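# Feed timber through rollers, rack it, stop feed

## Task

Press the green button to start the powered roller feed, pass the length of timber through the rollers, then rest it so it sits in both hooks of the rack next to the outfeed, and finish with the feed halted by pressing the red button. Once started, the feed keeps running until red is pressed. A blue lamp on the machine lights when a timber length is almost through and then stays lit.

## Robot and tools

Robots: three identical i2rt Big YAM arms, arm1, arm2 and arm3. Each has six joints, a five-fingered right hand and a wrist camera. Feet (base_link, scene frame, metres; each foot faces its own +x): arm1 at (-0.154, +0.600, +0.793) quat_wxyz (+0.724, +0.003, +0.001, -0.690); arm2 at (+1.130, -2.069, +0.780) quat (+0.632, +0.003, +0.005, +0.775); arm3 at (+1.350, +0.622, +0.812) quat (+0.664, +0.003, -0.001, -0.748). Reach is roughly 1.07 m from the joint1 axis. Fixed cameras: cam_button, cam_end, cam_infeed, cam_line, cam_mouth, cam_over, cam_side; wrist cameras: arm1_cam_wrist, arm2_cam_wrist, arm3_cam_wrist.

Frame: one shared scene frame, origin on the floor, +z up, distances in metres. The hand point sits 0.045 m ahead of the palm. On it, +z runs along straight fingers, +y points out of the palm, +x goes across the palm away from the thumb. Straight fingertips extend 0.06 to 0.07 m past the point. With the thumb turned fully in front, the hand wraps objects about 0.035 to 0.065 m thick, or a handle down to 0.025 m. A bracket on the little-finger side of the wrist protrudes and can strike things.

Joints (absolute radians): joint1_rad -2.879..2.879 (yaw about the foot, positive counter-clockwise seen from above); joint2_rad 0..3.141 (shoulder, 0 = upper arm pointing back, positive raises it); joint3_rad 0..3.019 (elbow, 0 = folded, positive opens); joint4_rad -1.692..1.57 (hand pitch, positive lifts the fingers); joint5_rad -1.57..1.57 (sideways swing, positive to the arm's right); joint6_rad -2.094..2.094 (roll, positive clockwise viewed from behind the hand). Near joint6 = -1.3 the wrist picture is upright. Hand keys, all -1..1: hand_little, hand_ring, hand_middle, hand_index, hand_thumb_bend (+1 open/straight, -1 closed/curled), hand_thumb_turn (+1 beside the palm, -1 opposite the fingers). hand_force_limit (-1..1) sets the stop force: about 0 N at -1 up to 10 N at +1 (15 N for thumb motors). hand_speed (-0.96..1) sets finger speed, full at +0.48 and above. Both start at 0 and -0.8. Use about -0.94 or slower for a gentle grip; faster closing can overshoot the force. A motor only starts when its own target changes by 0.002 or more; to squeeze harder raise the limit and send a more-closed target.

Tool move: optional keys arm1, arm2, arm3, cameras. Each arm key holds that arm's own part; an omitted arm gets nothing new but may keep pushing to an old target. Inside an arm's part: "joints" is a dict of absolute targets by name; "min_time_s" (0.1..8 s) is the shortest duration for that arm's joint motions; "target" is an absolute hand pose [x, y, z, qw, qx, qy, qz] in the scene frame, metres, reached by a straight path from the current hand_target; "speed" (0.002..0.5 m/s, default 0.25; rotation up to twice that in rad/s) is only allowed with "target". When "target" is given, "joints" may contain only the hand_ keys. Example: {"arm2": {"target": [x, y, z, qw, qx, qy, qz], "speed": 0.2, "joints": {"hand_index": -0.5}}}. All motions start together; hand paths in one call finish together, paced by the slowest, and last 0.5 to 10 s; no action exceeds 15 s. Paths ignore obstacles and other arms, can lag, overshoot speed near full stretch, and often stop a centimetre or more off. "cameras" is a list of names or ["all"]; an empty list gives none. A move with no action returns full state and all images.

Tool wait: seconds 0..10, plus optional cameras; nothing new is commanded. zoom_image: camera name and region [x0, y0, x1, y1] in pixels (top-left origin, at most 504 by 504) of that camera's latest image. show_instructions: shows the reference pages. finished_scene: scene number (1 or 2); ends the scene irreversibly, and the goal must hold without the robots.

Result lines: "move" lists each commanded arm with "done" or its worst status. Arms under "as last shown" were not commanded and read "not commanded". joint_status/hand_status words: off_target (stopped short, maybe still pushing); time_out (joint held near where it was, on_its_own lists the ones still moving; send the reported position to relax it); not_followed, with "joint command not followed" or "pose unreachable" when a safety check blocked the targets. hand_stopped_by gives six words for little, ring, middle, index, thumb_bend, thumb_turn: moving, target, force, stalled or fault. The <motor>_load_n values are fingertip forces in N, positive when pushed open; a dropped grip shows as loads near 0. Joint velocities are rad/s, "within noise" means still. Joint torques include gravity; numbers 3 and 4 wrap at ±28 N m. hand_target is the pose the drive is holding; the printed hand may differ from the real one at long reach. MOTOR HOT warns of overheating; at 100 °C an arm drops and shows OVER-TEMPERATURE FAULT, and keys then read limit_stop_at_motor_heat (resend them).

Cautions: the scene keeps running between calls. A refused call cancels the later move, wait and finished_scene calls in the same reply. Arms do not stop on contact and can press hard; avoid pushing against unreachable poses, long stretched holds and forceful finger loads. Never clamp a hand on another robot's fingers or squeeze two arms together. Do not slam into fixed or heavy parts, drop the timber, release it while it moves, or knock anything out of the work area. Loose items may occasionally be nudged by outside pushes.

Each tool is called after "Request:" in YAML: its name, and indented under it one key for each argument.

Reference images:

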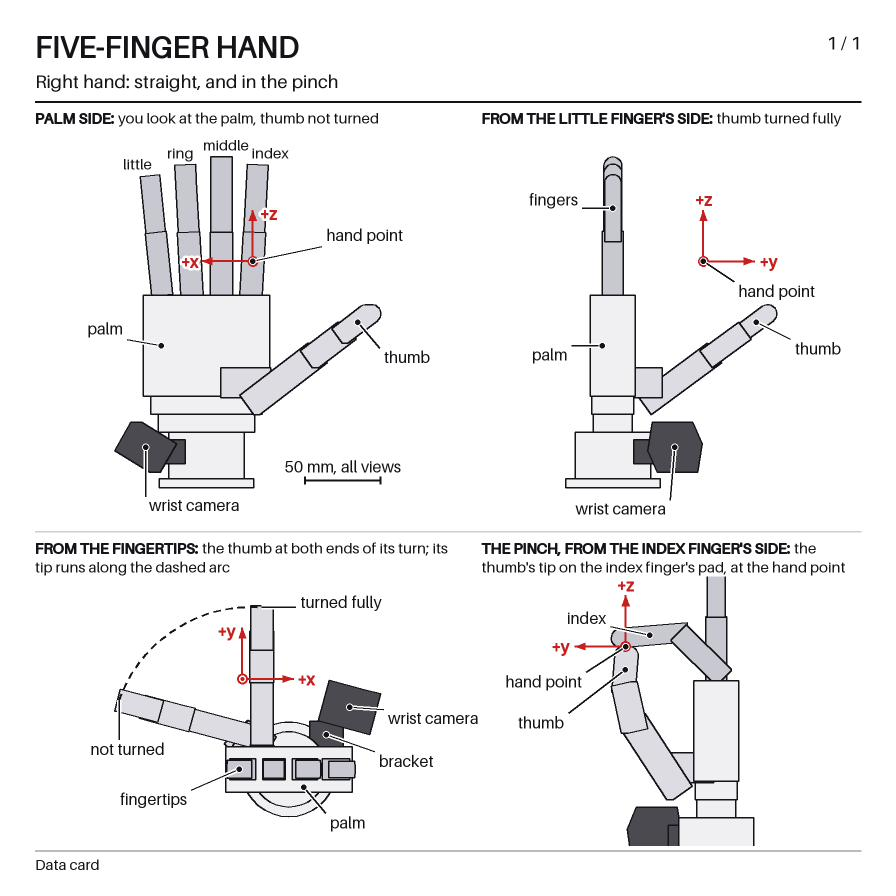

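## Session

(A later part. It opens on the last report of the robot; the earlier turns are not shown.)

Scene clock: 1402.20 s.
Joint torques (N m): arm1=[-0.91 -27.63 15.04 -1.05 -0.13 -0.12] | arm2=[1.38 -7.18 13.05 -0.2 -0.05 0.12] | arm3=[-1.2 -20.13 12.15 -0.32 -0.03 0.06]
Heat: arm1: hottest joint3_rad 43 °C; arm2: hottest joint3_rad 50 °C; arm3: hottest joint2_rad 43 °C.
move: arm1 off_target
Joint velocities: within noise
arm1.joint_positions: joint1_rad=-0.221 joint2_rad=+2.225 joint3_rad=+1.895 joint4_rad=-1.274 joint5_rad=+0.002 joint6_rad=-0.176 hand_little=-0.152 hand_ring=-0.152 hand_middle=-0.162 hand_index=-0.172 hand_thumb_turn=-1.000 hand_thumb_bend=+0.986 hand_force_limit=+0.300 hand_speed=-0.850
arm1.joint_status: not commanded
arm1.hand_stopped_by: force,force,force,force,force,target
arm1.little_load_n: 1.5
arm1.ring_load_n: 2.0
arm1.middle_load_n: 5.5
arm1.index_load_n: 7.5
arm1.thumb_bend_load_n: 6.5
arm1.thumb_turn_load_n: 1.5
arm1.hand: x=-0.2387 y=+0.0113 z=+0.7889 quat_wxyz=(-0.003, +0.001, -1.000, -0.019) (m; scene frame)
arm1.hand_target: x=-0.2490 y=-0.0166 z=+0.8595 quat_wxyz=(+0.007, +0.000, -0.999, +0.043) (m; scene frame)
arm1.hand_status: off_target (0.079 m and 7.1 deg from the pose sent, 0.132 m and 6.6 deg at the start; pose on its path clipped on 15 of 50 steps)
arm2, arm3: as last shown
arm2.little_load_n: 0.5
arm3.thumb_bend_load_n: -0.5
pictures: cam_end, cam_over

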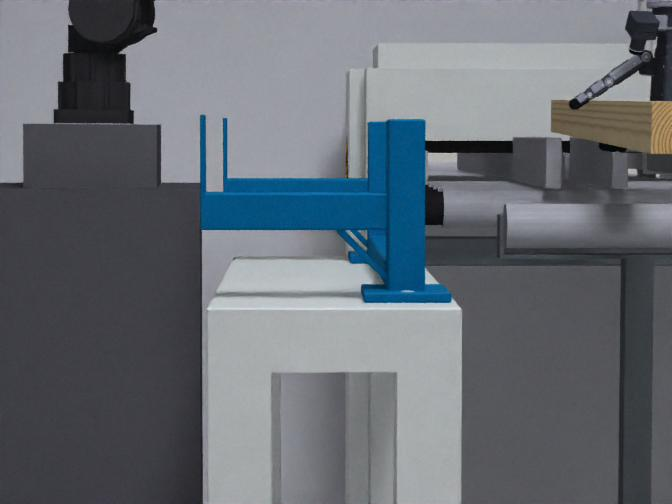

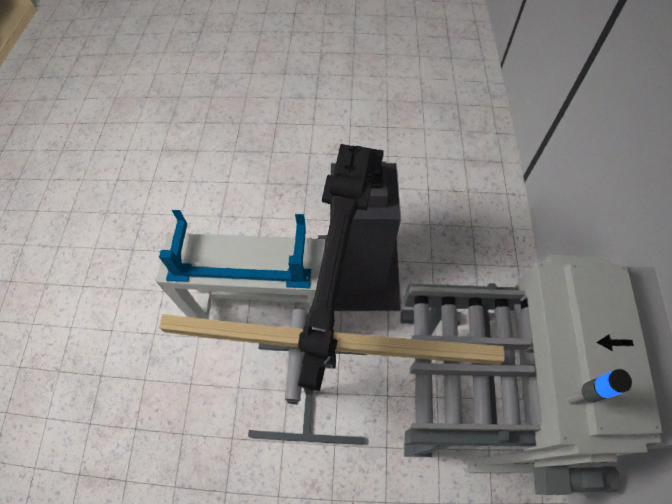

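Request:
move:
  arm1: {"target":[-0.27,-0.015,0.95,-0.0064,0,0.9991,-0.042],"speed":0.12}
  cameras: ["cam_over","cam_end"]

Request:
move:
  arm1: {"target":[-0.38,0.12,0.96,-0.018,0,0.9989,-0.043],"speed":0.12}
  cameras: ["cam_over","cam_end"]

Scene clock: 1419.63 s.
Joint torques (N m): arm1=[-0.85 -25.05 16.05 -0.98 -0.14 -0.15] | arm2=[1.32 -7.3 13 -0.21 -0.04 0.12] | arm3=[-0.62 -20.31 12.05 -0.2 -0.09 0.09]
Heat: arm1: hottest joint3_rad 43 °C; arm2: hottest joint3_rad 51 °C; arm3: hottest joint2_rad 43 °C.
move: arm1 off_target
Joint velocities: within noise
arm1.joint_positions: joint1_rad=-0.253 joint2_rad=+2.168 joint3_rad=+2.079 joint4_rad=-1.492 joint5_rad=+0.000 joint6_rad=-0.204 hand_little=-0.152 hand_ring=-0.152 hand_middle=-0.162 hand_index=-0.172 hand_thumb_turn=-1.000 hand_thumb_bend=+0.986 hand_force_limit=+0.300 hand_speed=-0.850
arm1.joint_status: not commanded
arm1.hand_stopped_by: force,force,force,force,force,target
arm1.little_load_n: 1.5
arm1.ring_load_n: 2.0
arm1.middle_load_n: 5.5
arm1.index_load_n: 7.5
arm1.thumb_bend_load_n: 6.5
arm1.thumb_turn_load_n: 1.5
arm1.hand: x=-0.2606 y=+0.0048 z=+0.8931 quat_wxyz=(-0.003, -0.001, -1.000, -0.008) (m; scene frame)
arm1.hand_target: x=-0.2691 y=-0.0108 z=+0.9494 quat_wxyz=(+0.007, +0.000, -0.999, +0.043) (m; scene frame)
arm1.hand_status: off_target (0.061 m and 5.8 deg from the pose sent, 0.166 m and 7.1 deg at the start; pose on its path clipped on 27 of 61 steps)
arm2, arm3: as last shown
arm2.little_load_n: 0.0
arm2.ring_load_n: 0.5
arm3.thumb_bend_load_n: 0.0
pictures: cam_end, cam_over

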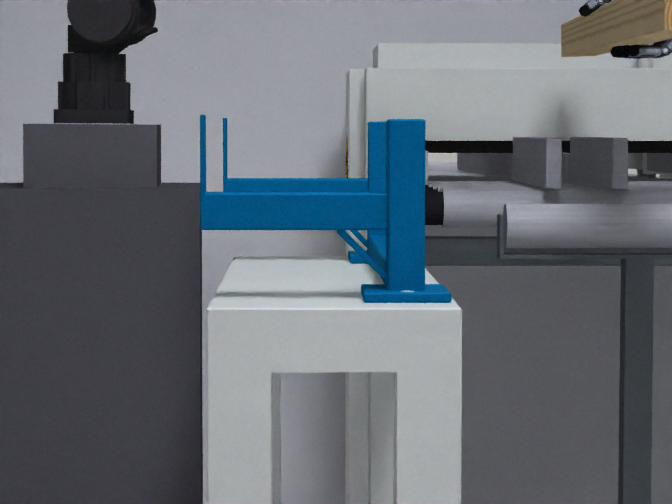

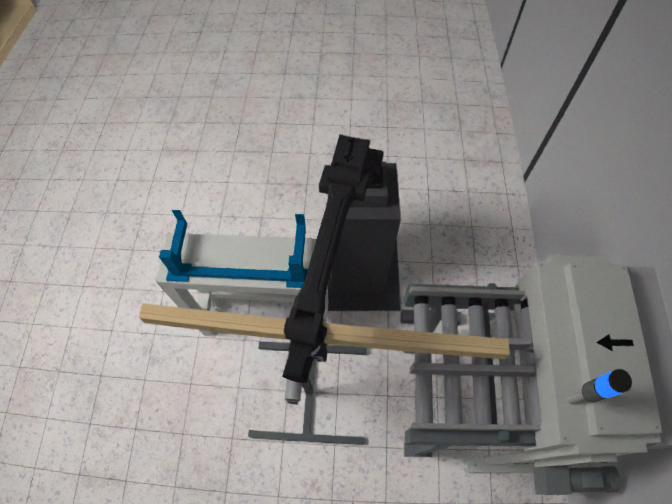

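Scene clock: 1421.97 s.
Joint torques (N m): arm1=[-0.21 -24.23 10.32 -0.09 0.01 -0.13] | arm2=[1.38 -7.18 13.03 -0.27 -0.07 0.13] | arm3=[-0.85 -19.25 11.93 -0.1 -0.05 0.05]
Heat: arm1: hottest joint3_rad 43 °C; arm2: hottest joint3_rad 51 °C; arm3: hottest joint2_rad 43 °C.
move: arm1 off_target
Joint velocities: within noise
arm1.joint_positions: joint1_rad=-0.492 joint2_rad=+1.914 joint3_rad=+1.727 joint4_rad=-1.375 joint5_rad=-0.005 joint6_rad=-0.435 hand_little=-0.152 hand_ring=-0.152 hand_middle=-0.162 hand_index=-0.172 hand_thumb_turn=-1.000 hand_thumb_bend=+0.986 hand_force_limit=+0.300 hand_speed=-0.850
arm1.joint_status: not commanded
arm1.hand_stopped_by: force,force,force,force,force,target
arm1.little_load_n: 1.0
arm1.ring_load_n: 2.0
arm1.middle_load_n: 5.5
arm1.index_load_n: 7.5
arm1.thumb_bend_load_n: 6.5
arm1.thumb_turn_load_n: 2.0
arm1.hand: x=-0.3769 y=+0.1254 z=+0.9139 quat_wxyz=(-0.002, -0.005, -1.000, +0.002) (m; scene frame)
arm1.hand_target: x=-0.3793 y=+0.1214 z=+0.9587 quat_wxyz=(+0.018, +0.000, -0.999, +0.043) (m; scene frame)
arm1.hand_status: off_target (0.046 m and 5.2 deg from the pose sent, 0.179 m and 6.3 deg at the start)
arm2, arm3: as last shown
arm2.ring_load_n: 0.0
pictures: cam_end, cam_over

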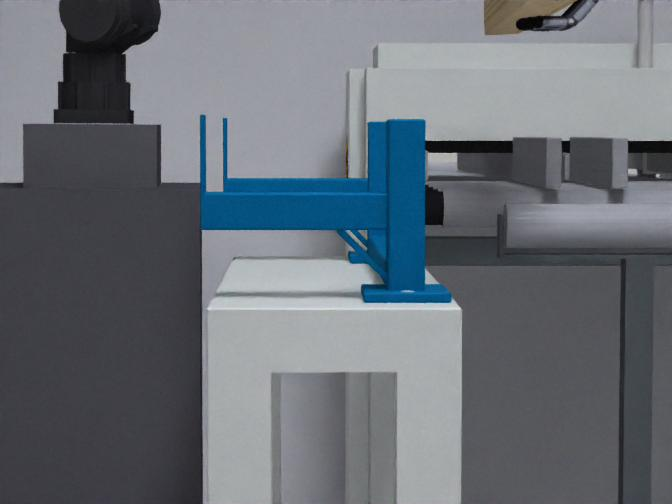

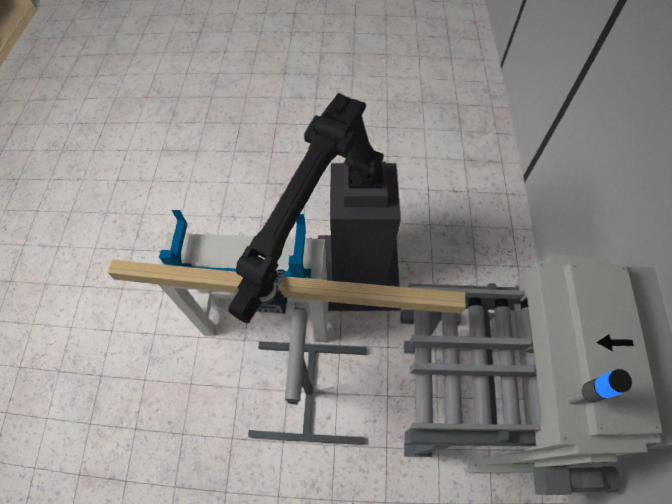

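Request:
move:
  arm1: {"target":[-0.48,0.25,0.965,-0.034,-0.02,0.9985,-0.034],"speed":0.15}
  cameras: ["cam_over"]

Request:
move:
  arm1: {"target":[-0.555,0.34,0.965,-0.042,-0.02,0.9985,-0.027],"speed":0.12}
  cameras: ["cam_over","cam_end","arm1_cam_wrist"]

Scene clock: 1440.27 s.
Joint torques (N m): arm1=[-0.44 -21.48 10.32 0.02 0.22 -0.14] | arm2=[1.38 -7.12 13.07 -0.25 -0.06 0.13] | arm3=[-0.79 -20.19 12.15 -0.4 -0.04 0.08]
Heat: arm1: hottest joint3_rad 42 °C; arm2: hottest joint3_rad 51 °C; arm3: hottest joint2_rad 43 °C.
move: arm1 off_target
Joint velocities: within noise
arm1.joint_positions: joint1_rad=-0.756 joint2_rad=+1.759 joint3_rad=+1.533 joint4_rad=-1.332 joint5_rad=-0.002 joint6_rad=-0.740 hand_little=-0.152 hand_ring=-0.152 hand_middle=-0.162 hand_index=-0.172 hand_thumb_turn=-1.000 hand_thumb_bend=+0.986 hand_force_limit=+0.300 hand_speed=-0.850
arm1.joint_status: not commanded
arm1.hand_stopped_by: force,force,force,force,force,target
arm1.little_load_n: 1.0
arm1.ring_load_n: 2.0
arm1.middle_load_n: 5.5
arm1.index_load_n: 7.5
arm1.thumb_bend_load_n: 6.5
arm1.thumb_turn_load_n: 1.5
arm1.hand: x=-0.4741 y=+0.2540 z=+0.9249 quat_wxyz=(+0.002, +0.016, -1.000, +0.003) (m; scene frame)
arm1.hand_target: x=-0.4791 y=+0.2510 z=+0.9640 quat_wxyz=(+0.034, +0.020, -0.999, +0.034) (m; scene frame)
arm1.hand_status: off_target (0.041 m and 5.2 deg from the pose sent, 0.170 m and 6.2 deg at the start)
arm2, arm3: as last shown
pictures: cam_over

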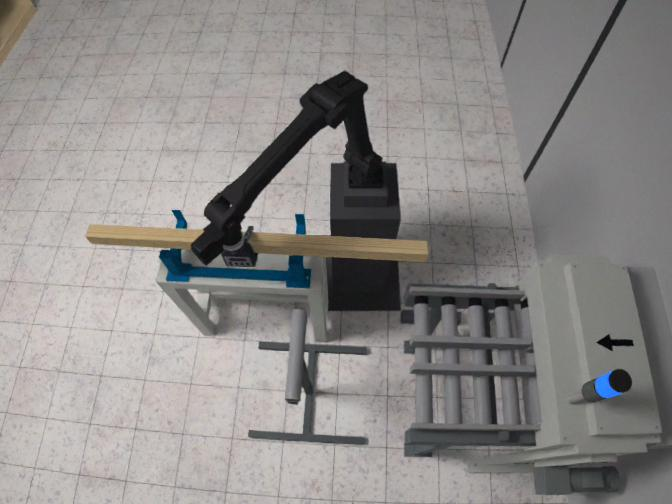

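Scene clock: 1442.17 s.
Joint torques (N m): arm1=[-0.56 -20.95 10.63 0.06 0.31 -0.14] | arm2=[1.32 -7.36 13.07 -0.24 -0.04 0.12] | arm3=[-1.49 -19.25 11.97 -0.23 -0.06 0.03]
Heat: arm1: hottest joint3_rad 42 °C; arm2: hottest joint3_rad 51 °C; arm3: hottest joint2_rad 43 °C.
move: arm1 off_target
Joint velocities: within noise
arm1.joint_positions: joint1_rad=-0.972 joint2_rad=+1.737 joint3_rad=+1.502 joint4_rad=-1.322 joint5_rad=-0.006 joint6_rad=-0.958 hand_little=-0.152 hand_ring=-0.152 hand_middle=-0.162 hand_index=-0.172 hand_thumb_turn=-1.000 hand_thumb_bend=+0.986 hand_force_limit=+0.300 hand_speed=-0.850
arm1.joint_status: not commanded
arm1.hand_stopped_by: force,force,force,force,force,target
arm1.little_load_n: 1.0
arm1.ring_load_n: 2.0
arm1.middle_load_n: 5.5
arm1.index_load_n: 7.5
arm1.thumb_bend_load_n: 6.5
arm1.thumb_turn_load_n: 1.5
arm1.hand: x=-0.5460 y=+0.3425 z=+0.9249 quat_wxyz=(+0.002, +0.017, -1.000, +0.004) (m; scene frame)
arm1.hand_target: x=-0.5538 y=+0.3407 z=+0.9642 quat_wxyz=(+0.042, +0.020, -0.999, +0.027) (m; scene frame)
arm1.hand_status: off_target (0.041 m and 5.3 deg from the pose sent, 0.125 m and 5.4 deg at the start)
arm2.joint_positions: joint1_rad=+0.004 joint2_rad=+1.240 joint3_rad=+0.993 joint4_rad=-1.371 joint5_rad=+0.013 joint6_rad=+0.203 hand_little=-1.000 hand_ring=-1.000 hand_middle=-1.000 hand_index=+1.000 hand_thumb_turn=-1.000 hand_thumb_bend=+1.000 hand_force_limit=+0.000 hand_speed=-0.500
arm2.joint_status: not commanded
arm2.hand_stopped_by: target,target,target,target,target,target
arm2.little_load_n: 0.0
arm2.ring_load_n: 0.0
arm2.middle_load_n: 0.0
arm2.index_load_n: 0.0
arm2.thumb_bend_load_n: 0.0
arm2.thumb_turn_load_n: 0.0
arm2.hand: x=+1.0381 y=-1.8136 z=+0.9319 quat_wxyz=(+0.024, +1.000, +0.002, +0.006) (m; scene frame)
arm2.hand_target: x=+1.0341 y=-1.8007 z=+0.9498 quat_wxyz=(+0.000, +1.000, +0.000, +0.000) (m; scene frame)
arm2.hand_status: not commanded
arm3.joint_positions: joint1_rad=+0.223 joint2_rad=+2.011 joint3_rad=+2.153 joint4_rad=-1.685 joint5_rad=+0.003 joint6_rad=+0.107 hand_little=+1.000 hand_ring=+1.000 hand_middle=+1.000 hand_index=+1.000 hand_thumb_turn=-1.000 hand_thumb_bend=+1.000 hand_force_limit=+0.400 hand_speed=-0.600
arm3.joint_status: not commanded
arm3.hand_stopped_by: target,target,target,target,target,target
arm3.little_load_n: 0.0
arm3.ring_load_n: 0.0
arm3.middle_load_n: 0.0
arm3.index_load_n: 0.0
arm3.thumb_bend_load_n: 0.0
arm3.thumb_turn_load_n: 0.0
arm3.hand: x=+1.4447 y=+0.0551 z=+1.0400 quat_wxyz=(-0.003, -0.001, -1.000, +0.013) (m; scene frame)
arm3.hand_target: x=+1.4499 y=+0.0507 z=+1.0495 quat_wxyz=(-0.004, -0.001, -1.000, +0.024) (m; scene frame)
arm3.hand_status: not commanded
pictures: arm1_cam_wrist, cam_end, cam_over

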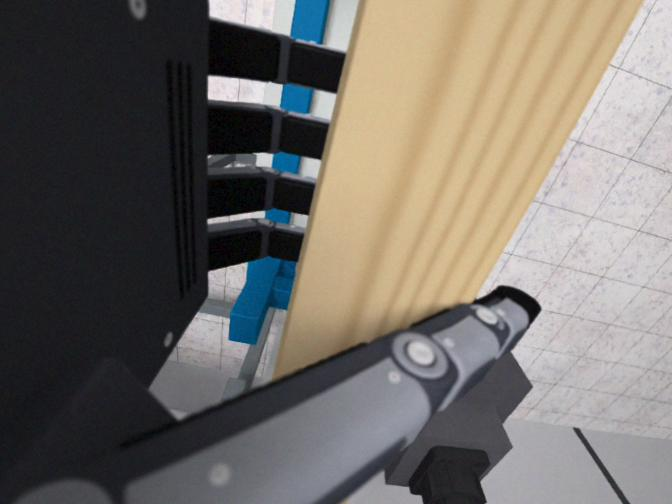

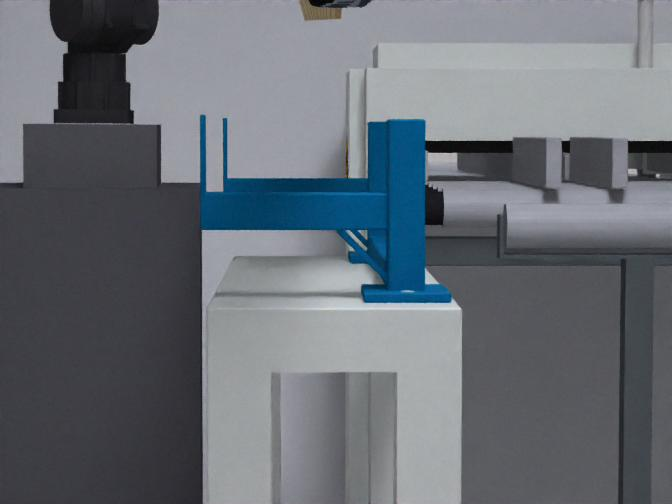

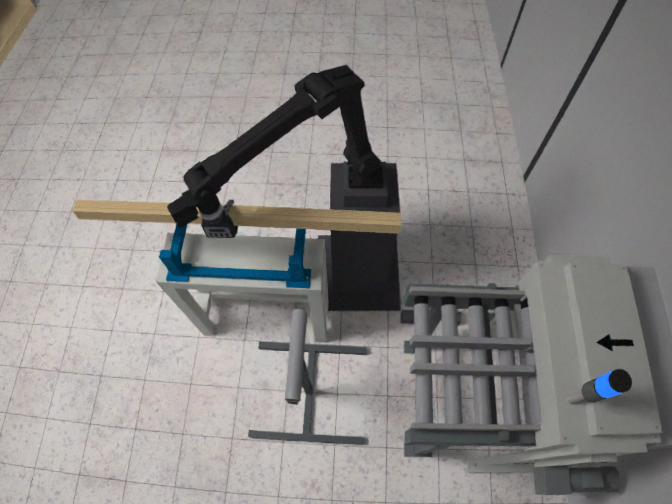

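Request:
move:
  arm1: {"target":[-0.555,0.362,0.87,-0.042,-0.02,0.9985,-0.027],"speed":0.1}
  cameras: ["cam_over","cam_end","arm1_cam_wrist"]

Scene clock: 1475.07 s.
Joint torques (N m): arm1=[-1.03 -16.97 9.73 0.24 0.29 -0.17] | arm2=[1.44 -7.36 13.01 -0.24 -0.05 0.11] | arm3=[-0.38 -19.49 12.15 -0.59 -0.08 0.08]
Heat: arm1: hottest joint3_rad 41 °C; arm2: hottest joint3_rad 51 °C; arm3: hottest joint2_rad 43 °C.
move: arm1 off_target
Joint velocities: within noise
arm1.joint_positions: joint1_rad=-1.000 joint2_rad=+1.735 joint3_rad=+1.296 joint4_rad=-1.079 joint5_rad=-0.009 joint6_rad=-0.991 hand_little=-0.152 hand_ring=-0.152 hand_middle=-0.162 hand_index=-0.172 hand_thumb_turn=-1.000 hand_thumb_bend=+0.986 hand_force_limit=+0.300 hand_speed=-0.850
arm1.joint_status: not commanded
arm1.hand_stopped_by: force,force,force,force,force,target
arm1.little_load_n: 1.5
arm1.ring_load_n: 2.0
arm1.middle_load_n: 5.5
arm1.index_load_n: 7.0
arm1.thumb_bend_load_n: 7.0
arm1.thumb_turn_load_n: 1.5
arm1.hand: x=-0.5415 y=+0.3638 z=+0.8500 quat_wxyz=(+0.018, +0.019, -1.000, +0.016) (m; scene frame)
arm1.hand_target: x=-0.5545 y=+0.3623 z=+0.8701 quat_wxyz=(+0.042, +0.020, -0.999, +0.027) (m; scene frame)
arm1.hand_status: off_target (0.024 m and 3.0 deg from the pose sent, 0.059 m and 5.3 deg at the start)
arm2, arm3: as last shown
arm3.ring_load_n: -0.5
pictures: arm1_cam_wrist, cam_end, cam_over

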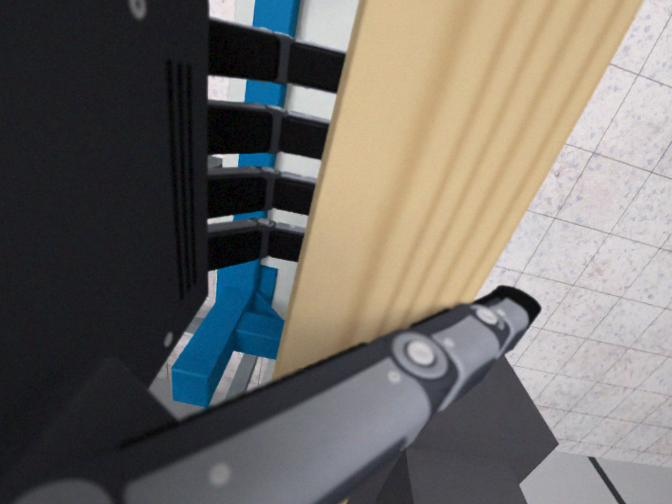

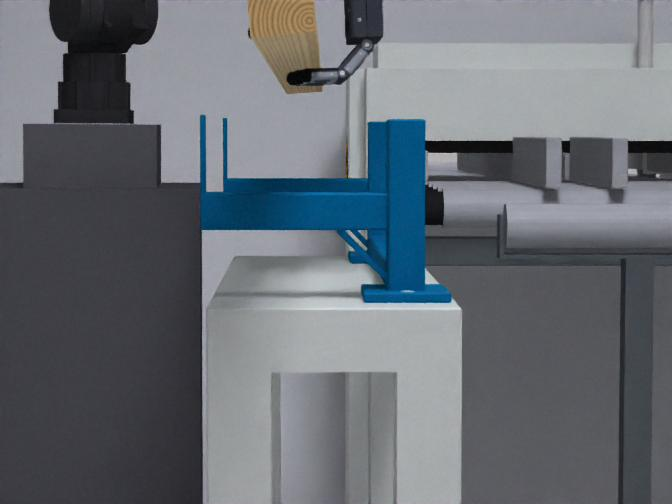

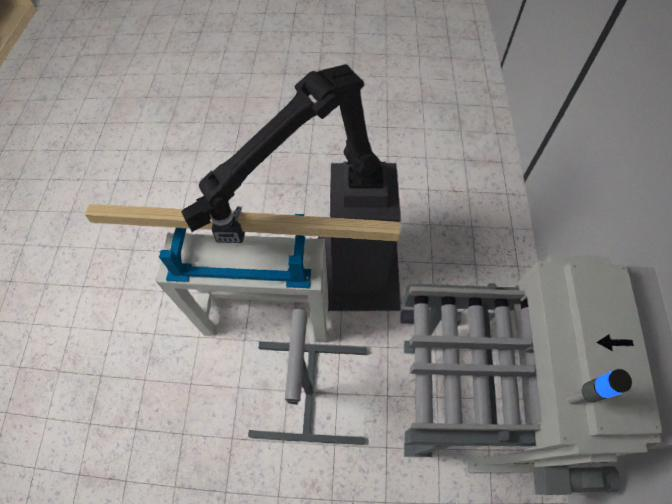

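Request:
move:
  arm1: {"target":[-0.555,0.358,0.81,-0.042,-0.03,0.998,-0.027],"speed":0.08}
  cameras: ["cam_over","cam_end","arm1_cam_wrist"]

Scene clock: 1483.43 s.
Joint torques (N m): arm1=[-0.32 -16.32 9.11 0.29 0.3 -0.17] | arm2=[1.14 -7.47 13.03 -0.27 -0.06 0.12] | arm3=[-1.67 -20.37 12.15 -0.14 -0.04 0.08]
Heat: arm1: hottest joint3_rad 42 °C; arm2: hottest joint3_rad 51 °C; arm3: hottest joint2_rad 43 °C.
move: arm1 off_target
Joint velocities: within noise
arm1.joint_positions: joint1_rad=-1.000 joint2_rad=+1.798 joint3_rad=+1.225 joint4_rad=-0.934 joint5_rad=-0.009 joint6_rad=-1.002 hand_little=-0.152 hand_ring=-0.152 hand_middle=-0.162 hand_index=-0.172 hand_thumb_turn=-1.000 hand_thumb_bend=+0.986 hand_force_limit=+0.300 hand_speed=-0.850
arm1.joint_status: not commanded
arm1.hand_stopped_by: force,force,force,force,force,target
arm1.little_load_n: 1.5
arm1.ring_load_n: 2.0
arm1.middle_load_n: 5.5
arm1.index_load_n: 7.5
arm1.thumb_bend_load_n: 6.5
arm1.thumb_turn_load_n: 2.0
arm1.hand: x=-0.5425 y=+0.3639 z=+0.7955 quat_wxyz=(+0.022, +0.025, -0.999, +0.019) (m; scene frame)
arm1.hand_target: x=-0.5547 y=+0.3581 z=+0.8102 quat_wxyz=(+0.042, +0.030, -0.998, +0.027) (m; scene frame)
arm1.hand_status: off_target (0.020 m and 2.5 deg from the pose sent, 0.043 m and 3.3 deg at the start)
arm2, arm3: as last shown
arm3.ring_load_n: 0.0
pictures: arm1_cam_wrist, cam_end, cam_over

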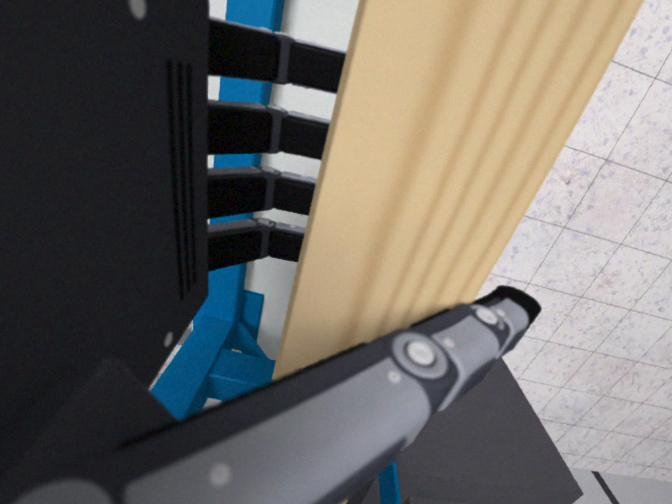

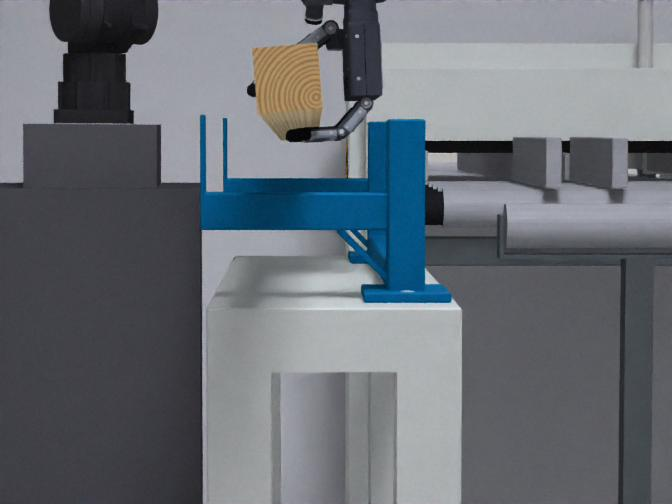

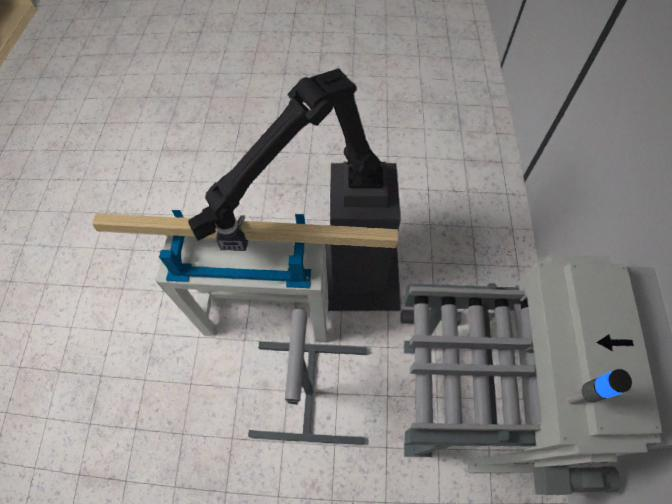

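Request:
move:
  arm1: {"target":[-0.552,0.354,0.775,-0.036,-0.03,0.9985,-0.023],"speed":0.06}
  cameras: ["cam_end"]

Scene clock: 1491.40 s.
Joint torques (N m): arm1=[0.44 -16.62 8.58 0.23 0.31 -0.06] | arm2=[1.49 -7.24 13.04 -0.29 -0.06 0.13] | arm3=[-0.44 -19.84 11.96 -0.21 -0.05 0.1]
Heat: arm1: hottest joint3_rad 42 °C; arm2: hottest joint3_rad 51 °C; arm3: hottest joint2_rad 43 °C.
move: arm1 off_target
Joint velocities: within noise
arm1.joint_positions: joint1_rad=-1.000 joint2_rad=+1.857 joint3_rad=+1.204 joint4_rad=-0.865 joint5_rad=-0.009 joint6_rad=-1.002 hand_little=-0.152 hand_ring=-0.152 hand_middle=-0.162 hand_index=-0.172 hand_thumb_turn=-1.000 hand_thumb_bend=+0.986 hand_force_limit=+0.300 hand_speed=-0.850
arm1.joint_status: not commanded
arm1.hand_stopped_by: force,force,force,force,force,target
arm1.little_load_n: 1.0
arm1.ring_load_n: 2.0
arm1.middle_load_n: 5.5
arm1.index_load_n: 7.5
arm1.thumb_bend_load_n: 6.5
arm1.thumb_turn_load_n: 2.0
arm1.hand: x=-0.5424 y=+0.3641 z=+0.7619 quat_wxyz=(+0.018, +0.025, -0.999, +0.016) (m; scene frame)
arm1.hand_target: x=-0.5517 y=+0.3541 z=+0.7752 quat_wxyz=(+0.036, +0.030, -0.999, +0.023) (m; scene frame)
arm1.hand_status: off_target (0.019 m and 2.3 deg from the pose sent, 0.025 m and 1.8 deg at the start)
arm2, arm3: as last shown
pictures: cam_end

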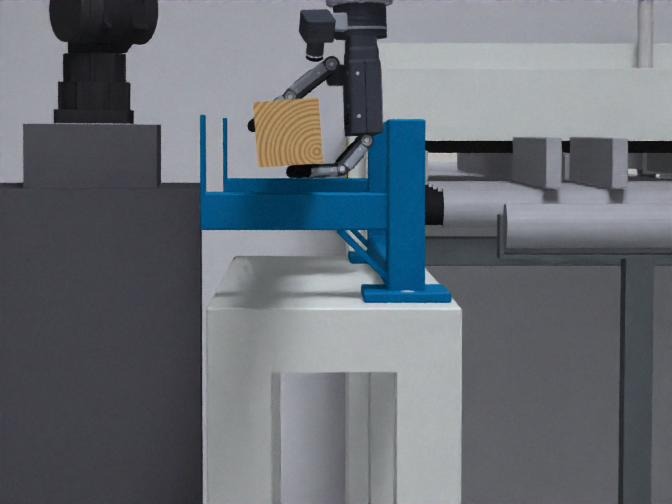

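Request:
move:
  arm1: {"target":[-0.552,0.352,0.757,-0.03,-0.03,0.9986,-0.02],"speed":0.05}
  cameras: ["cam_end"]

Scene clock: 1497.20 s.
Joint torques (N m): arm1=[0.38 -16.56 8.44 0.28 0.34 -0.03] | arm2=[1.26 -7.36 13.05 -0.18 -0.05 0.11] | arm3=[-0.67 -19.9 12.01 -0.1 -0.09 0.1]
Heat: arm1: hottest joint3_rad 41 °C; arm2: hottest joint3_rad 51 °C; arm3: hottest joint2_rad 43 °C.
move: arm1 off_target
Joint velocities: within noise
arm1.joint_positions: joint1_rad=-0.997 joint2_rad=+1.892 joint3_rad=+1.204 joint4_rad=-0.843 joint5_rad=-0.012 joint6_rad=-1.002 hand_little=-0.152 hand_ring=-0.152 hand_middle=-0.162 hand_index=-0.172 hand_thumb_turn=-1.000 hand_thumb_bend=+0.986 hand_force_limit=+0.300 hand_speed=-0.850
arm1.joint_status: not commanded
arm1.hand_stopped_by: force,force,force,force,force,target
arm1.little_load_n: 2.0
arm1.ring_load_n: 2.0
arm1.middle_load_n: 5.0
arm1.index_load_n: 7.0
arm1.thumb_bend_load_n: 7.0
arm1.thumb_turn_load_n: 1.0
arm1.hand: x=-0.5415 y=+0.3625 z=+0.7453 quat_wxyz=(+0.011, +0.026, -1.000, +0.013) (m; scene frame)
arm1.hand_target: x=-0.5517 y=+0.3521 z=+0.7573 quat_wxyz=(+0.030, +0.030, -0.999, +0.020) (m; scene frame)
arm1.hand_status: off_target (0.019 m and 2.3 deg from the pose sent, 0.016 m and 1.6 deg at the start)
arm2, arm3: as last shown
arm3.thumb_bend_load_n: -0.5
pictures: cam_end

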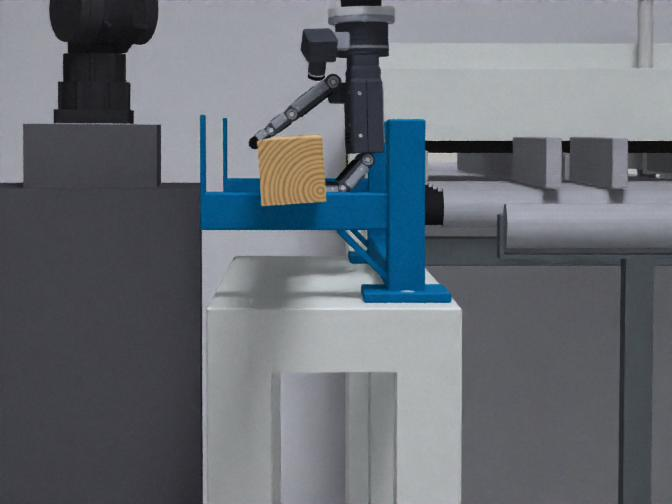

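Request:
move:
  arm1: {"target":[-0.550,0.352,0.743,-0.022,-0.028,0.999,-0.015],"speed":0.04}
  cameras: ["cam_end"]

Scene clock: 1505.20 s.
Joint torques (N m): arm1=[0.32 -14.04 8.65 0.59 0.17 0.01] | arm2=[1.14 -7.18 13.04 -0.21 -0.06 0.12] | arm3=[-0.38 -19.9 12.12 -0.05 -0.04 0.08]
Heat: arm1: hottest joint3_rad 41 °C; arm2: hottest joint3_rad 51 °C; arm3: hottest joint2_rad 43 °C.
move: arm1 off_target
Joint velocities: within noise
arm1.joint_positions: joint1_rad=-0.995 joint2_rad=+1.895 joint3_rad=+1.204 joint4_rad=-0.841 joint5_rad=-0.008 joint6_rad=-1.000 hand_little=-0.152 hand_ring=-0.152 hand_middle=-0.162 hand_index=-0.172 hand_thumb_turn=-1.000 hand_thumb_bend=+0.986 hand_force_limit=+0.300 hand_speed=-0.850
arm1.joint_status: not commanded
arm1.hand_stopped_by: force,force,force,force,force,target
arm1.little_load_n: 2.0
arm1.ring_load_n: 2.0
arm1.middle_load_n: 4.0
arm1.index_load_n: 5.5
arm1.thumb_bend_load_n: 7.5
arm1.thumb_turn_load_n: 0.5
arm1.hand: x=-0.5413 y=+0.3625 z=+0.7440 quat_wxyz=(+0.012, +0.026, -1.000, +0.011) (m; scene frame)
arm1.hand_target: x=-0.5497 y=+0.3521 z=+0.7432 quat_wxyz=(+0.022, +0.028, -0.999, +0.015) (m; scene frame)
arm1.hand_status: off_target (0.014 m and 1.3 deg from the pose sent, 0.014 m and 1.3 deg at the start)
arm2, arm3: as last shown
arm3.middle_load_n: -0.5
arm3.thumb_bend_load_n: 0.0
pictures: cam_end

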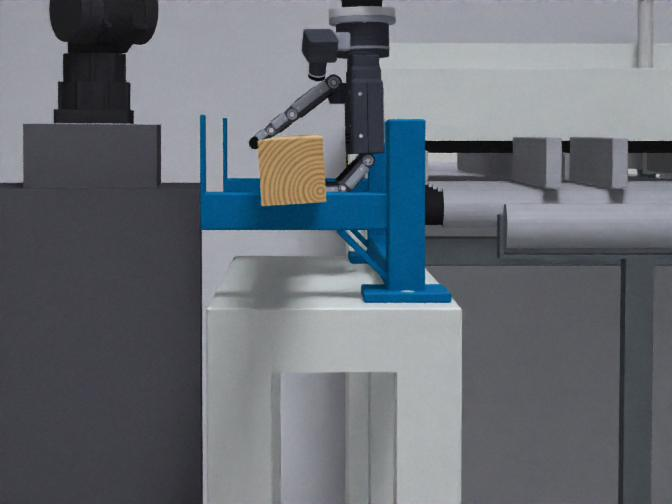

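Request:
move:
  arm1: {"target":[-0.545,0.354,0.732,-0.012,-0.026,0.9995,-0.01],"speed":0.04}
  cameras: ["cam_end"]

Request:
move:
  arm1: {"joints":{"hand_thumb_bend":1.0,"hand_speed":-0.6}}
  cameras: ["cam_end"]

Scene clock: 1510.73 s.
Joint torques (N m): arm1=[0.32 -12.45 8.24 0.69 0 0.06] | arm2=[1.38 -7.24 13.01 -0.27 -0.05 0.13] | arm3=[-1.2 -20.48 12.21 -0.25 -0.07 0.1]
Heat: arm1: hottest joint3_rad 40 °C; arm2: hottest joint3_rad 51 °C; arm3: hottest joint2_rad 43 °C.
move: arm1 off_target
Joint velocities: within noise
arm1.joint_positions: joint1_rad=-0.994 joint2_rad=+1.900 joint3_rad=+1.204 joint4_rad=-0.840 joint5_rad=-0.006 joint6_rad=-0.999 hand_little=-0.152 hand_ring=-0.152 hand_middle=-0.162 hand_index=-0.173 hand_thumb_turn=-1.000 hand_thumb_bend=+0.986 hand_force_limit=+0.300 hand_speed=-0.850
arm1.joint_status: not commanded
arm1.hand_stopped_by: force,force,force,force,force,target
arm1.little_load_n: 3.5
arm1.ring_load_n: 1.0
arm1.middle_load_n: 1.0
arm1.index_load_n: 3.5
arm1.thumb_bend_load_n: 7.5
arm1.thumb_turn_load_n: 0.0
arm1.hand: x=-0.5408 y=+0.3626 z=+0.7422 quat_wxyz=(+0.011, +0.026, -1.000, +0.010) (m; scene frame)
arm1.hand_target: x=-0.5447 y=+0.3543 z=+0.7322 quat_wxyz=(+0.012, +0.026, -1.000, +0.010) (m; scene frame)
arm1.hand_status: off_target (0.014 m and 0.1 deg from the pose sent, 0.015 m and 0.1 deg at the start)
arm2, arm3: as last shown
arm3.middle_load_n: 0.0
pictures: cam_end

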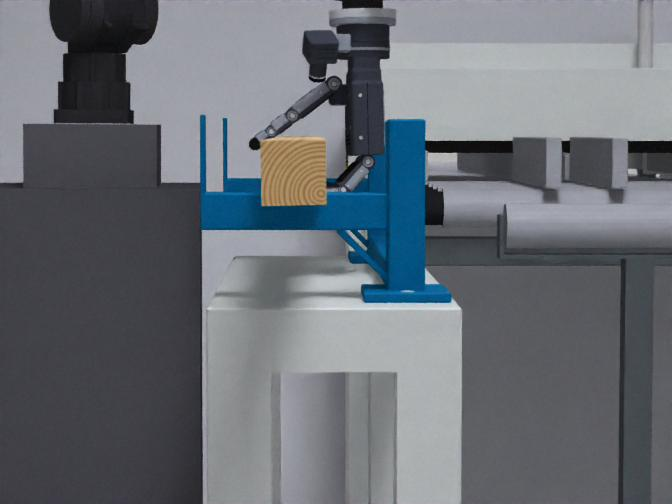

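Scene clock: 1511.23 s.
Joint torques (N m): arm1=[0.38 -12.57 8.24 0.7 -0.01 0.06] | arm2=[1.32 -7.18 13.04 -0.17 -0.06 0.13] | arm3=[-0.91 -20.13 11.95 -0.24 -0.03 0.11]
Heat: arm1: hottest joint3_rad 40 °C; arm2: hottest joint3_rad 51 °C; arm3: hottest joint2_rad 43 °C.
move: arm1 done
Joint velocities: within noise
arm1.joint_positions: joint1_rad=-0.994 joint2_rad=+1.900 joint3_rad=+1.204 joint4_rad=-0.840 joint5_rad=-0.006 joint6_rad=-0.999 hand_little=-0.152 hand_ring=-0.152 hand_middle=-0.163 hand_index=-0.173 hand_thumb_turn=-1.000 hand_thumb_bend=+1.000 hand_force_limit=+0.300 hand_speed=-0.600
arm1.joint_status: all done
arm1.hand_stopped_by: force,force,force,force,target,target
arm1.little_load_n: 3.0
arm1.ring_load_n: 1.0
arm1.middle_load_n: 0.5
arm1.index_load_n: 2.5
arm1.thumb_bend_load_n: 1.0
arm1.thumb_turn_load_n: 0.0
arm1.hand: x=-0.5407 y=+0.3626 z=+0.7419 quat_wxyz=(+0.011, +0.026, -1.000, +0.009) (m; scene frame)
arm1.hand_target: x=-0.5446 y=+0.3543 z=+0.7322 quat_wxyz=(+0.012, +0.026, -1.000, +0.010) (m; scene frame)
arm1.hand_status: not commanded
arm2, arm3: as last shown
pictures: cam_end

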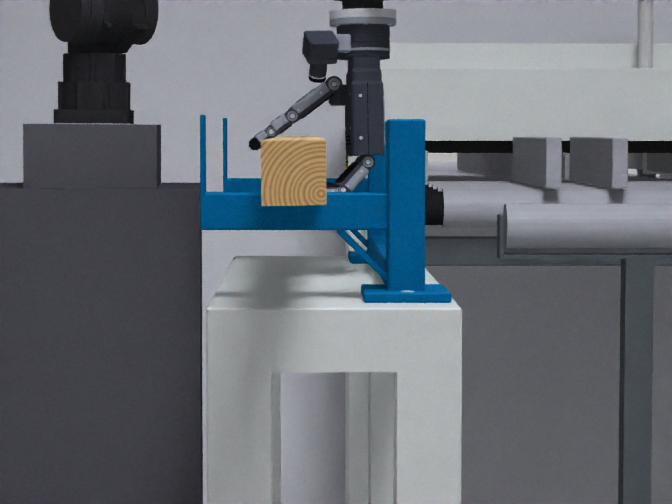

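Request:
move:
  arm1: {"joints":{"hand_little":0.3,"hand_ring":0.3,"hand_middle":0.3,"hand_index":0.3,"hand_speed":-0.6}}
  cameras: ["cam_end"]

Request:
move:
  arm1: {"target":[-0.541,0.361,0.752,-0.011,-0.026,0.9996,-0.01],"speed":0.05}
  cameras: ["cam_end"]

Scene clock: 1521.00 s.
Joint torques (N m): arm1=[0.32 -12.57 8.24 0.69 -0.05 0.05] | arm2=[1.26 -7.12 13.01 -0.24 -0.06 0.13] | arm3=[-0.5 -20.01 11.92 -0.34 -0.04 0.12]
Heat: arm1: hottest joint3_rad 40 °C; arm2: hottest joint3_rad 51 °C; arm3: hottest joint2_rad 43 °C.
move: arm1 done
Joint velocities: within noise
arm1.joint_positions: joint1_rad=-0.994 joint2_rad=+1.900 joint3_rad=+1.204 joint4_rad=-0.840 joint5_rad=-0.005 joint6_rad=-0.998 hand_little=+0.300 hand_ring=+0.300 hand_middle=+0.300 hand_index=+0.300 hand_thumb_turn=-1.000 hand_thumb_bend=+1.000 hand_force_limit=+0.300 hand_speed=-0.600
arm1.joint_status: all done
arm1.hand_stopped_by: target,target,target,target,target,target
arm1.little_load_n: 0.0
arm1.ring_load_n: 0.0
arm1.middle_load_n: 0.0
arm1.index_load_n: 0.0
arm1.thumb_bend_load_n: 0.0
arm1.thumb_turn_load_n: 0.5
arm1.hand: x=-0.5407 y=+0.3626 z=+0.7419 quat_wxyz=(+0.011, +0.026, -1.000, +0.009) (m; scene frame)
arm1.hand_target: x=-0.5446 y=+0.3542 z=+0.7322 quat_wxyz=(+0.012, +0.026, -1.000, +0.010) (m; scene frame)
arm1.hand_status: not commanded
arm2.joint_positions: joint1_rad=+0.004 joint2_rad=+1.240 joint3_rad=+0.993 joint4_rad=-1.371 joint5_rad=+0.013 joint6_rad=+0.203 hand_little=-1.000 hand_ring=-1.000 hand_middle=-1.000 hand_index=+1.000 hand_thumb_turn=-1.000 hand_thumb_bend=+1.000 hand_force_limit=+0.000 hand_speed=-0.500
arm2.joint_status: not commanded
arm2.hand_stopped_by: target,target,target,target,target,target
arm2.little_load_n: 0.0
arm2.ring_load_n: 0.0
arm2.middle_load_n: 0.0
arm2.index_load_n: 0.0
arm2.thumb_bend_load_n: 0.0
arm2.thumb_turn_load_n: 0.0
arm2.hand: x=+1.0381 y=-1.8136 z=+0.9319 quat_wxyz=(+0.024, +1.000, +0.002, +0.006) (m; scene frame)
arm2.hand_target: x=+1.0341 y=-1.8007 z=+0.9498 quat_wxyz=(+0.000, +1.000, +0.000, +0.000) (m; scene frame)
arm2.hand_status: not commanded
arm3.joint_positions: joint1_rad=+0.223 joint2_rad=+2.011 joint3_rad=+2.153 joint4_rad=-1.685 joint5_rad=+0.003 joint6_rad=+0.107 hand_little=+1.000 hand_ring=+1.000 hand_middle=+1.000 hand_index=+1.000 hand_thumb_turn=-1.000 hand_thumb_bend=+1.000 hand_force_limit=+0.400 hand_speed=-0.600
arm3.joint_status: not commanded
arm3.hand_stopped_by: target,target,target,target,target,target
arm3.little_load_n: 0.0
arm3.ring_load_n: 0.0
arm3.middle_load_n: 0.0
arm3.index_load_n: 0.0
arm3.thumb_bend_load_n: 0.0
arm3.thumb_turn_load_n: 0.0
arm3.hand: x=+1.4447 y=+0.0551 z=+1.0400 quat_wxyz=(-0.003, -0.001, -1.000, +0.013) (m; scene frame)
arm3.hand_target: x=+1.4499 y=+0.0507 z=+1.0495 quat_wxyz=(-0.004, -0.001, -1.000, +0.024) (m; scene frame)
arm3.hand_status: not commanded
pictures: cam_end

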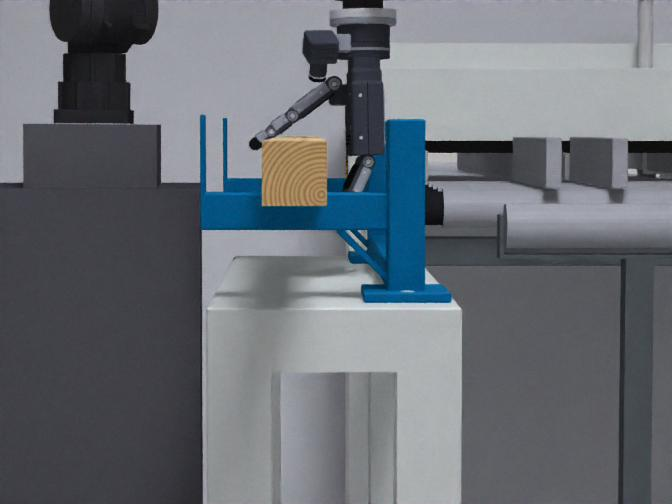

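Scene clock: 1522.00 s.
Joint torques (N m): arm1=[-0.26 -16.62 7.38 -0.18 -0.09 -0.04] | arm2=[1.32 -7.24 13.03 -0.24 -0.06 0.12] | arm3=[-0.32 -20.6 11.89 -0.05 -0.09 0.1]
Heat: arm1: hottest joint3_rad 40 °C; arm2: hottest joint3_rad 51 °C; arm3: hottest joint2_rad 43 °C.
move: arm1 done
Joint velocities: within noise
arm1.joint_positions: joint1_rad=-0.994 joint2_rad=+1.900 joint3_rad=+1.204 joint4_rad=-0.854 joint5_rad=-0.005 joint6_rad=-0.998 hand_little=+0.300 hand_ring=+0.300 hand_middle=+0.300 hand_index=+0.300 hand_thumb_turn=-1.000 hand_thumb_bend=+1.000 hand_force_limit=+0.300 hand_speed=-0.600
arm1.joint_status: not commanded
arm1.hand_stopped_by: target,target,target,target,target,target
arm1.little_load_n: 0.0
arm1.ring_load_n: 0.0
arm1.middle_load_n: 0.0
arm1.index_load_n: 0.5
arm1.thumb_bend_load_n: 0.0
arm1.thumb_turn_load_n: 0.0
arm1.hand: x=-0.5377 y=+0.3646 z=+0.7428 quat_wxyz=(+0.006, +0.026, -1.000, +0.005) (m; scene frame)
arm1.hand_target: x=-0.5409 y=+0.3610 z=+0.7519 quat_wxyz=(+0.011, +0.026, -1.000, +0.010) (m; scene frame)
arm1.hand_status: done (0.010 m and 0.8 deg from the pose sent, 0.010 m and 0.1 deg at the start)
arm2, arm3: as last shown
pictures: cam_end

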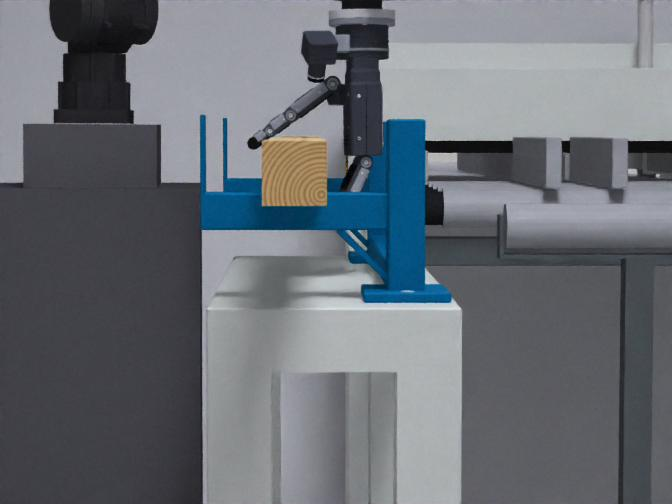

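Request:
move:
  arm1: {"target":[-0.541,0.359,0.765,-0.011,-0.026,0.9996,-0.01],"speed":0.05}
  cameras: ["cam_end"]

Request:
move:
  arm1: {"joints":{"hand_little":1,"hand_ring":1,"hand_middle":1,"hand_index":1,"hand_speed":-0.6}}
  cameras: ["cam_end","arm1_cam_wrist"]

Scene clock: 1528.20 s.
Joint torques (N m): arm1=[0.03 -16.5 8.54 -0.23 -0.09 0] | arm2=[1.2 -7.18 13 -0.28 -0.05 0.13] | arm3=[-1.14 -20.19 12.21 -0.17 -0.08 0.1]
Heat: arm1: hottest joint3_rad 39 °C; arm2: hottest joint3_rad 51 °C; arm3: hottest joint2_rad 43 °C.
move: arm1 off_target
Joint velocities: within noise
arm1.joint_positions: joint1_rad=-0.994 joint2_rad=+1.882 joint3_rad=+1.204 joint4_rad=-0.885 joint5_rad=-0.005 joint6_rad=-0.998 hand_little=+0.300 hand_ring=+0.300 hand_middle=+0.300 hand_index=+0.300 hand_thumb_turn=-1.000 hand_thumb_bend=+1.000 hand_force_limit=+0.300 hand_speed=-0.600
arm1.joint_status: not commanded
arm1.hand_stopped_by: target,target,target,target,target,target
arm1.little_load_n: 0.0
arm1.ring_load_n: 0.0
arm1.middle_load_n: 0.0
arm1.index_load_n: 0.0
arm1.thumb_bend_load_n: 0.0
arm1.thumb_turn_load_n: 0.0
arm1.hand: x=-0.5334 y=+0.3677 z=+0.7523 quat_wxyz=(+0.000, +0.026, -1.000, +0.002) (m; scene frame)
arm1.hand_target: x=-0.5408 y=+0.3591 z=+0.7649 quat_wxyz=(+0.011, +0.026, -1.000, +0.010) (m; scene frame)
arm1.hand_status: off_target (0.017 m and 1.6 deg from the pose sent, 0.023 m and 0.8 deg at the start)
arm2, arm3: as last shown
arm3.little_load_n: -0.5
pictures: cam_end

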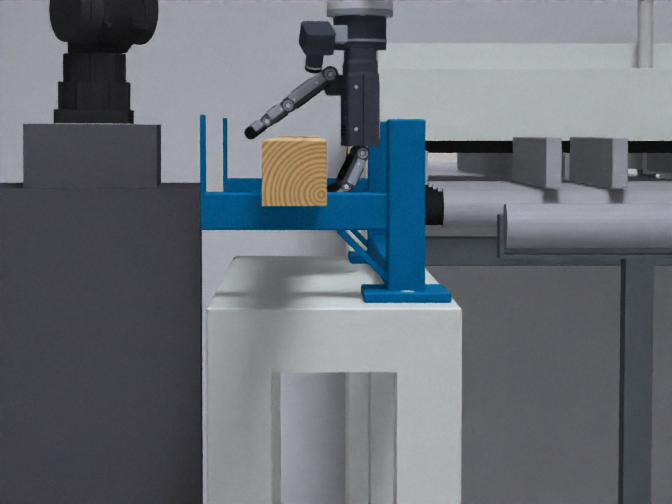

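Scene clock: 1529.30 s.
Joint torques (N m): arm1=[-0.03 -16.44 8.54 -0.21 -0.09 0] | arm2=[1.26 -7.24 13.05 -0.25 -0.06 0.13] | arm3=[-1.26 -19.6 11.89 -0.2 -0.03 0.09]
Heat: arm1: hottest joint3_rad 39 °C; arm2: hottest joint3_rad 51 °C; arm3: hottest joint2_rad 43 °C.
move: arm1 done
Joint velocities: within noise
arm1.joint_positions: joint1_rad=-0.994 joint2_rad=+1.882 joint3_rad=+1.204 joint4_rad=-0.886 joint5_rad=-0.006 joint6_rad=-0.998 hand_little=+1.000 hand_ring=+1.000 hand_middle=+1.000 hand_index=+1.000 hand_thumb_turn=-1.000 hand_thumb_bend=+1.000 hand_force_limit=+0.300 hand_speed=-0.600
arm1.joint_status: all done
arm1.hand_stopped_by: target,target,target,target,target,target
arm1.little_load_n: 0.0
arm1.ring_load_n: 0.0
arm1.middle_load_n: 0.0
arm1.index_load_n: 0.0
arm1.thumb_bend_load_n: 0.0
arm1.thumb_turn_load_n: 0.0
arm1.hand: x=-0.5332 y=+0.3678 z=+0.7523 quat_wxyz=(+0.000, +0.026, -1.000, +0.001) (m; scene frame)
arm1.hand_target: x=-0.5407 y=+0.3592 z=+0.7649 quat_wxyz=(+0.011, +0.026, -1.000, +0.010) (m; scene frame)
arm1.hand_status: not commanded
arm2, arm3: as last shown
arm3.little_load_n: 0.0
pictures: arm1_cam_wrist, cam_end

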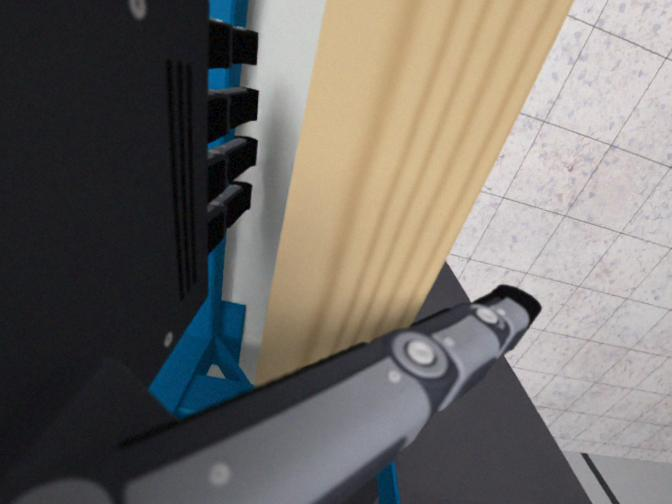

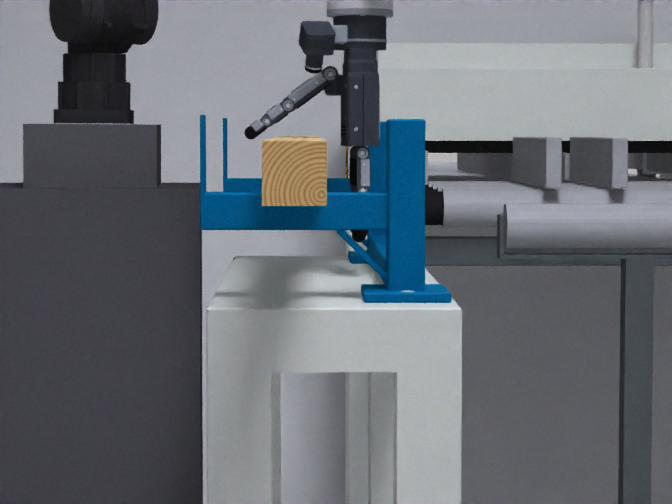

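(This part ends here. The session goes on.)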